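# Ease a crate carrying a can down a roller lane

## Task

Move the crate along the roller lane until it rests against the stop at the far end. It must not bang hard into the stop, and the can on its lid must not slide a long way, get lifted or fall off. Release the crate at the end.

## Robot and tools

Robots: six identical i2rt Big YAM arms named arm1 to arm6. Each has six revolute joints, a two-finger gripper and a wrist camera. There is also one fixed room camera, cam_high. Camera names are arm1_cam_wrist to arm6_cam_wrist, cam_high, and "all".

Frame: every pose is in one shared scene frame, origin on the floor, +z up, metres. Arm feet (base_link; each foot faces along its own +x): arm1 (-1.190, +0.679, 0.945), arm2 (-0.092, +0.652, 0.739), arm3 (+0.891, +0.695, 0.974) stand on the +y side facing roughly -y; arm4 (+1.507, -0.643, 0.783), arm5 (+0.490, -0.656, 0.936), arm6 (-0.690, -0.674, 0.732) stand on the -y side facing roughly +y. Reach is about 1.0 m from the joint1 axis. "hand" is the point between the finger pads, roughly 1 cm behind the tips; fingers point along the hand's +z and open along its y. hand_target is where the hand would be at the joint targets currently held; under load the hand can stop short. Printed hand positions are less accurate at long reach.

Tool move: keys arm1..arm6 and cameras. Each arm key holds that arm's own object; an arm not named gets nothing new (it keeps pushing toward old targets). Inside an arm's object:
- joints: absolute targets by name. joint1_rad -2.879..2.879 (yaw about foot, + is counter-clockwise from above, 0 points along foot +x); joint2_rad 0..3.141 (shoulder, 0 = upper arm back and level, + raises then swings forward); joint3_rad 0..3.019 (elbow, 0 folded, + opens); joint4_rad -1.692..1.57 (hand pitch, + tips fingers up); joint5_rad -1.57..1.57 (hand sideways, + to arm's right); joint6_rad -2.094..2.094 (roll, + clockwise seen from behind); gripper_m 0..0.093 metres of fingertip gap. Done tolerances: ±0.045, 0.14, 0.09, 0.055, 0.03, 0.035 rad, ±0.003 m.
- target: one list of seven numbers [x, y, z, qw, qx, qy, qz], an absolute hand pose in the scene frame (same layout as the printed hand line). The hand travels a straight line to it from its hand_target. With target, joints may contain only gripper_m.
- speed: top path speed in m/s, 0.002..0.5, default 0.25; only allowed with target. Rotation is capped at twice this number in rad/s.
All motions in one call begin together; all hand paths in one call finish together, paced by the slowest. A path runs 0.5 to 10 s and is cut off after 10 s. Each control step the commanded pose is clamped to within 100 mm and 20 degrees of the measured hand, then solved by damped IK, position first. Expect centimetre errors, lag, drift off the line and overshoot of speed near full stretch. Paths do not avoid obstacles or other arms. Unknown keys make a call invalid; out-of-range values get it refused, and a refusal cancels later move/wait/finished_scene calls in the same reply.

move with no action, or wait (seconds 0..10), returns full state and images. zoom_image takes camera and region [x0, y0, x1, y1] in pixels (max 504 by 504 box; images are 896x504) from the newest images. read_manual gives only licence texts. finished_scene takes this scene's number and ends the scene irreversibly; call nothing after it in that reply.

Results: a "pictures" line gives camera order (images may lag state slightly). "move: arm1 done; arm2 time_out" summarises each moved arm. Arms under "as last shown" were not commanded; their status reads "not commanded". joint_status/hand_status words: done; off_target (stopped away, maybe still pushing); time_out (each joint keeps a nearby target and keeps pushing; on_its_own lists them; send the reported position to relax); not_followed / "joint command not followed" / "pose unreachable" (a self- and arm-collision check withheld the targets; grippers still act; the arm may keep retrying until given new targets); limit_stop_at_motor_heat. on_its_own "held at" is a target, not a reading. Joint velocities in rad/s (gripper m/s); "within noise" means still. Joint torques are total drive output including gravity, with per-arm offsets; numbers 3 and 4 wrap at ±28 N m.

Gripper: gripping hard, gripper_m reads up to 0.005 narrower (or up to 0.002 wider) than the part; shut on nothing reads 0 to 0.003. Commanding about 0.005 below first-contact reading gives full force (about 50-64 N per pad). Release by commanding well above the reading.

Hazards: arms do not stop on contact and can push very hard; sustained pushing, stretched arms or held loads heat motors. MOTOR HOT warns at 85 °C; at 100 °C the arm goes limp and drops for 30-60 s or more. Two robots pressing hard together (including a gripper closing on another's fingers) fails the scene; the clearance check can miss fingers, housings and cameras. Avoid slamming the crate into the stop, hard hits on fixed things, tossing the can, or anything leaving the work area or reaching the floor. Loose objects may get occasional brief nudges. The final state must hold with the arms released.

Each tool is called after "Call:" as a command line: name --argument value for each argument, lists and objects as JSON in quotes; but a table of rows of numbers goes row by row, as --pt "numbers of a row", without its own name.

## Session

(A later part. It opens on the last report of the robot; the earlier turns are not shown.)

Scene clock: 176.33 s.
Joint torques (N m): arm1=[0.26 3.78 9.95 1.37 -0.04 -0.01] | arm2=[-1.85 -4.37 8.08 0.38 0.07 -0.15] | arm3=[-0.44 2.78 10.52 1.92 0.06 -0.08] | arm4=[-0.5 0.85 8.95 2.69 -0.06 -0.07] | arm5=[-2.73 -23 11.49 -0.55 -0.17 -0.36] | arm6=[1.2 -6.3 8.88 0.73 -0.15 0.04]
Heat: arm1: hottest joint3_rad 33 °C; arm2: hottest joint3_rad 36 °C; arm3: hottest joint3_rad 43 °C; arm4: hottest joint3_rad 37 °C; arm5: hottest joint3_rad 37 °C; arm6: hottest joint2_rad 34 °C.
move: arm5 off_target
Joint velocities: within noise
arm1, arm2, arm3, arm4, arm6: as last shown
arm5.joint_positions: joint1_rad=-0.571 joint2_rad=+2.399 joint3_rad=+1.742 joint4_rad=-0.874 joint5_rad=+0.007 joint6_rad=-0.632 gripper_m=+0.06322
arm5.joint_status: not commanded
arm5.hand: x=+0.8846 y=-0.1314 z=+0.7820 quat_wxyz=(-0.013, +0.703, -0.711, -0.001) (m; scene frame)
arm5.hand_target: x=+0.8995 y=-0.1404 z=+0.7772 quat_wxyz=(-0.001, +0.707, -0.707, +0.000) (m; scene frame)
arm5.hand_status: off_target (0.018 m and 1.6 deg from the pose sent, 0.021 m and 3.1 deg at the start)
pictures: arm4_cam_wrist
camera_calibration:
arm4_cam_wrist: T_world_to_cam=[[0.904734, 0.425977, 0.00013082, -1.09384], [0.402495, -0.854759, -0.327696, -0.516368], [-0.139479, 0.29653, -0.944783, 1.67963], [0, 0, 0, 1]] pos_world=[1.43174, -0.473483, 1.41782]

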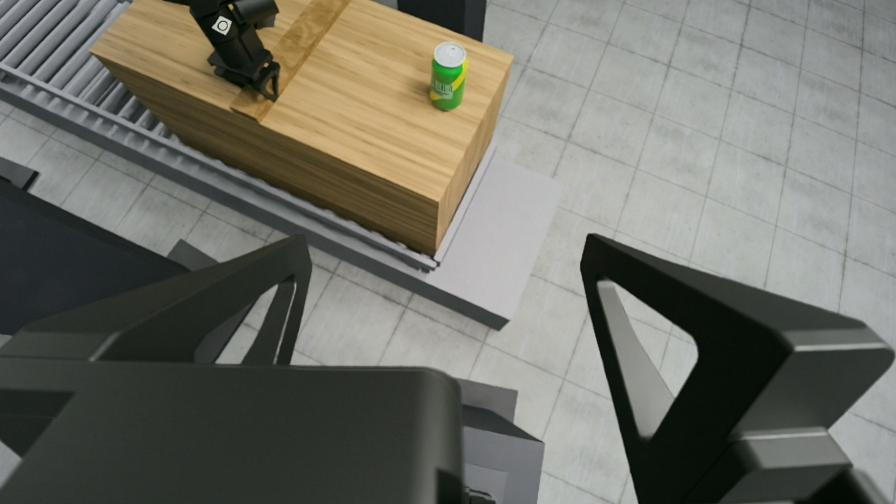

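Contact. Release and lift.

Call:
move --arm5 '{"joints":{"gripper_m":0.092}}' --cameras '[]'

Call:
move --arm5 '{"target":[0.885,-0.14,0.98,0,0.7071,-0.7071,0],"speed":0.2}' --cameras '["arm4_cam_wrist","cam_high"]'

Call:
finished_scene --scene 2

Scene clock: 182.83 s.
Joint torques (N m): arm1=[0.67 3.84 9.84 1.51 -0.01 -0.02] | arm2=[-1.73 -4.72 7.99 0.38 0.08 -0.12] | arm3=[-0.5 2.9 10.52 1.89 0.06 -0.07] | arm4=[-0.67 0.79 8.94 2.63 -0.06 -0.06] | arm5=[-0.79 -22.89 11.26 0.43 -0.16 -0.05] | arm6=[1.2 -6.3 8.9 0.72 -0.15 0.05]
Heat: arm1: hottest joint3_rad 33 °C; arm2: hottest joint2_rad 35 °C; arm3: hottest joint3_rad 43 °C; arm4: hottest joint3_rad 37 °C; arm5: hottest joint3_rad 37 °C; arm6: hottest joint2_rad 34 °C.
move: arm5 done
Joint velocities: within noise
arm1.joint_positions: joint1_rad=+0.695 joint2_rad=+0.647 joint3_rad=+1.378 joint4_rad=-1.397 joint5_rad=-0.127 joint6_rad=+0.100 gripper_m=+0.09396
arm1.joint_status: not commanded
arm1.hand: x=-1.0042 y=+0.5271 z=+1.4603 quat_wxyz=(-0.431, -0.356, -0.824, +0.091) (m; scene frame)
arm1.hand_target: x=-1.0055 y=+0.5284 z=+1.4733 quat_wxyz=(-0.443, -0.352, -0.819, +0.096) (m; scene frame)
arm1.hand_status: not commanded
arm2, arm6: as last shown
arm3.joint_positions: joint1_rad=-0.361 joint2_rad=+0.580 joint3_rad=+1.402 joint4_rad=-1.152 joint5_rad=-0.009 joint6_rad=+0.141 gripper_m=+0.09396
arm3.joint_status: not commanded
arm3.hand: x=+0.8212 y=+0.4765 z=+1.5705 quat_wxyz=(-0.381, -0.685, -0.432, +0.446) (m; scene frame)
arm3.hand_target: x=+0.8226 y=+0.4807 z=+1.5816 quat_wxyz=(-0.387, -0.679, -0.428, +0.453) (m; scene frame)
arm3.hand_status: not commanded
arm4.joint_positions: joint1_rad=+0.072 joint2_rad=+0.566 joint3_rad=+1.325 joint4_rad=-1.372 joint5_rad=-0.133 joint6_rad=-0.072 gripper_m=+0.09396
arm4.joint_status: not commanded
arm4.hand: x=+1.4135 y=-0.4394 z=+1.2931 quat_wxyz=(-0.242, +0.751, -0.474, -0.390) (m; scene frame)
arm4.hand_target: x=+1.4140 y=-0.4415 z=+1.3060 quat_wxyz=(-0.251, +0.746, -0.469, -0.400) (m; scene frame)
arm4.hand_status: not commanded
arm5.joint_positions: joint1_rad=-0.597 joint2_rad=+2.399 joint3_rad=+1.744 joint4_rad=-0.902 joint5_rad=+0.007 joint6_rad=-0.660 gripper_m=+0.09191
arm5.joint_status: all done
arm5.hand: x=+0.8944 y=-0.1468 z=+0.7822 quat_wxyz=(+0.000, +0.704, -0.711, +0.001) (m; scene frame)
arm5.hand_target: x=+0.8994 y=-0.1403 z=+0.7772 quat_wxyz=(-0.001, +0.707, -0.707, +0.000) (m; scene frame)
arm5.hand_status: not commanded
pictures: none
No camera images: "cameras" was empty.

Scene clock: 184.67 s.
Joint torques (N m): arm1=[0.32 3.72 9.95 1.46 -0.01 0.01] | arm2=[-1.85 -4.31 7.99 0.4 0.09 -0.1] | arm3=[-0.62 2.9 10.63 1.84 0.06 -0.07] | arm4=[-0.62 0.91 8.91 2.69 -0.06 -0.06] | arm5=[0.03 -24.18 13.86 0.46 -0.15 0.06] | arm6=[1.2 -6.3 8.88 0.72 -0.16 0.05]
Heat: arm1: hottest joint3_rad 33 °C; arm2: hottest joint2_rad 35 °C; arm3: hottest joint3_rad 43 °C; arm4: hottest joint3_rad 37 °C; arm5: hottest joint3_rad 37 °C; arm6: hottest joint2_rad 34 °C.
move: arm5 off_target
Joint velocities: within noise
arm1, arm2, arm3, arm4, arm6: as last shown
arm5.joint_positions: joint1_rad=-0.586 joint2_rad=+2.135 joint3_rad=+1.779 joint4_rad=-1.246 joint5_rad=+0.007 joint6_rad=-0.659 gripper_m=+0.09193
arm5.joint_status: not commanded
arm5.hand: x=+0.8780 y=-0.1572 z=+0.9599 quat_wxyz=(+0.023, +0.707, -0.707, +0.004) (m; scene frame)
arm5.hand_target: x=+0.8842 y=-0.1408 z=+0.9803 quat_wxyz=(+0.000, +0.707, -0.707, +0.000) (m; scene frame)
arm5.hand_status: off_target (0.027 m and 2.6 deg from the pose sent, 0.198 m and 0.6 deg at the start)
pictures: arm4_cam_wrist, cam_high
camera_calibration:
arm4_cam_wrist: T_world_to_cam=[[0.904734, 0.425977, 0.00013082, -1.09384], [0.402495, -0.854759, -0.327696, -0.516368], [-0.139479, 0.29653, -0.944783, 1.67963], [0, 0, 0, 1]] pos_world=[1.43174, -0.473483, 1.41782]

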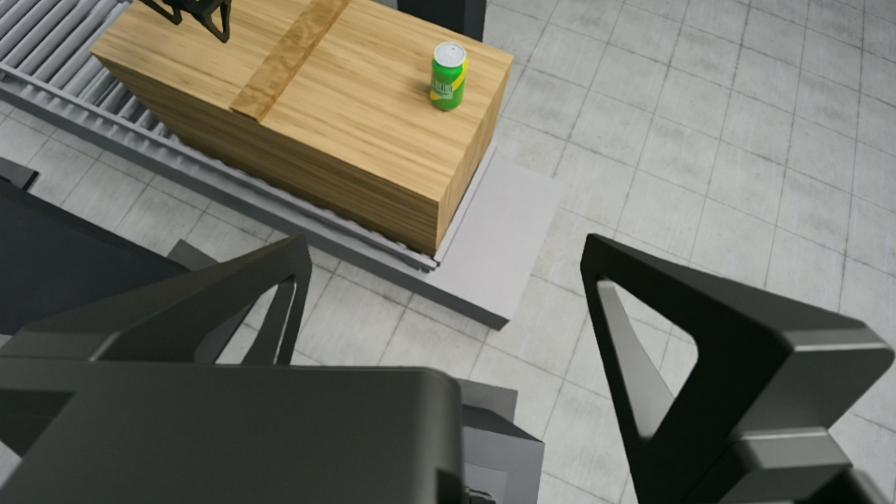

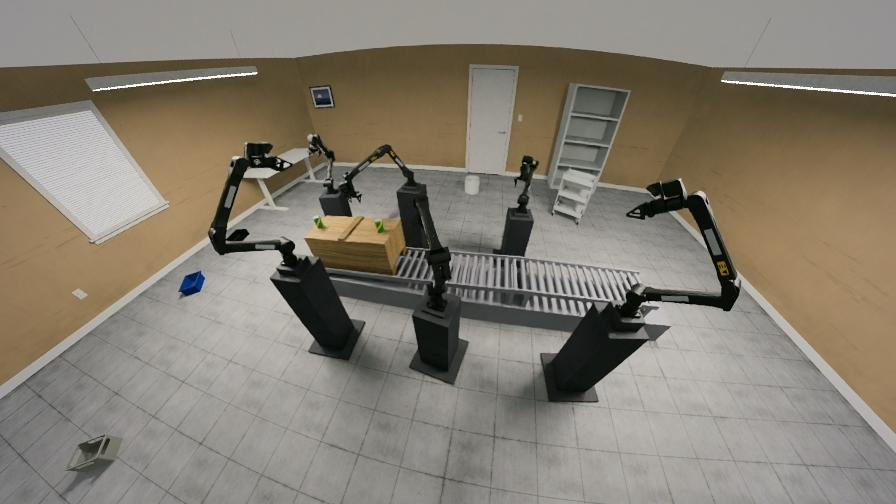

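The scene is finished: the task was done.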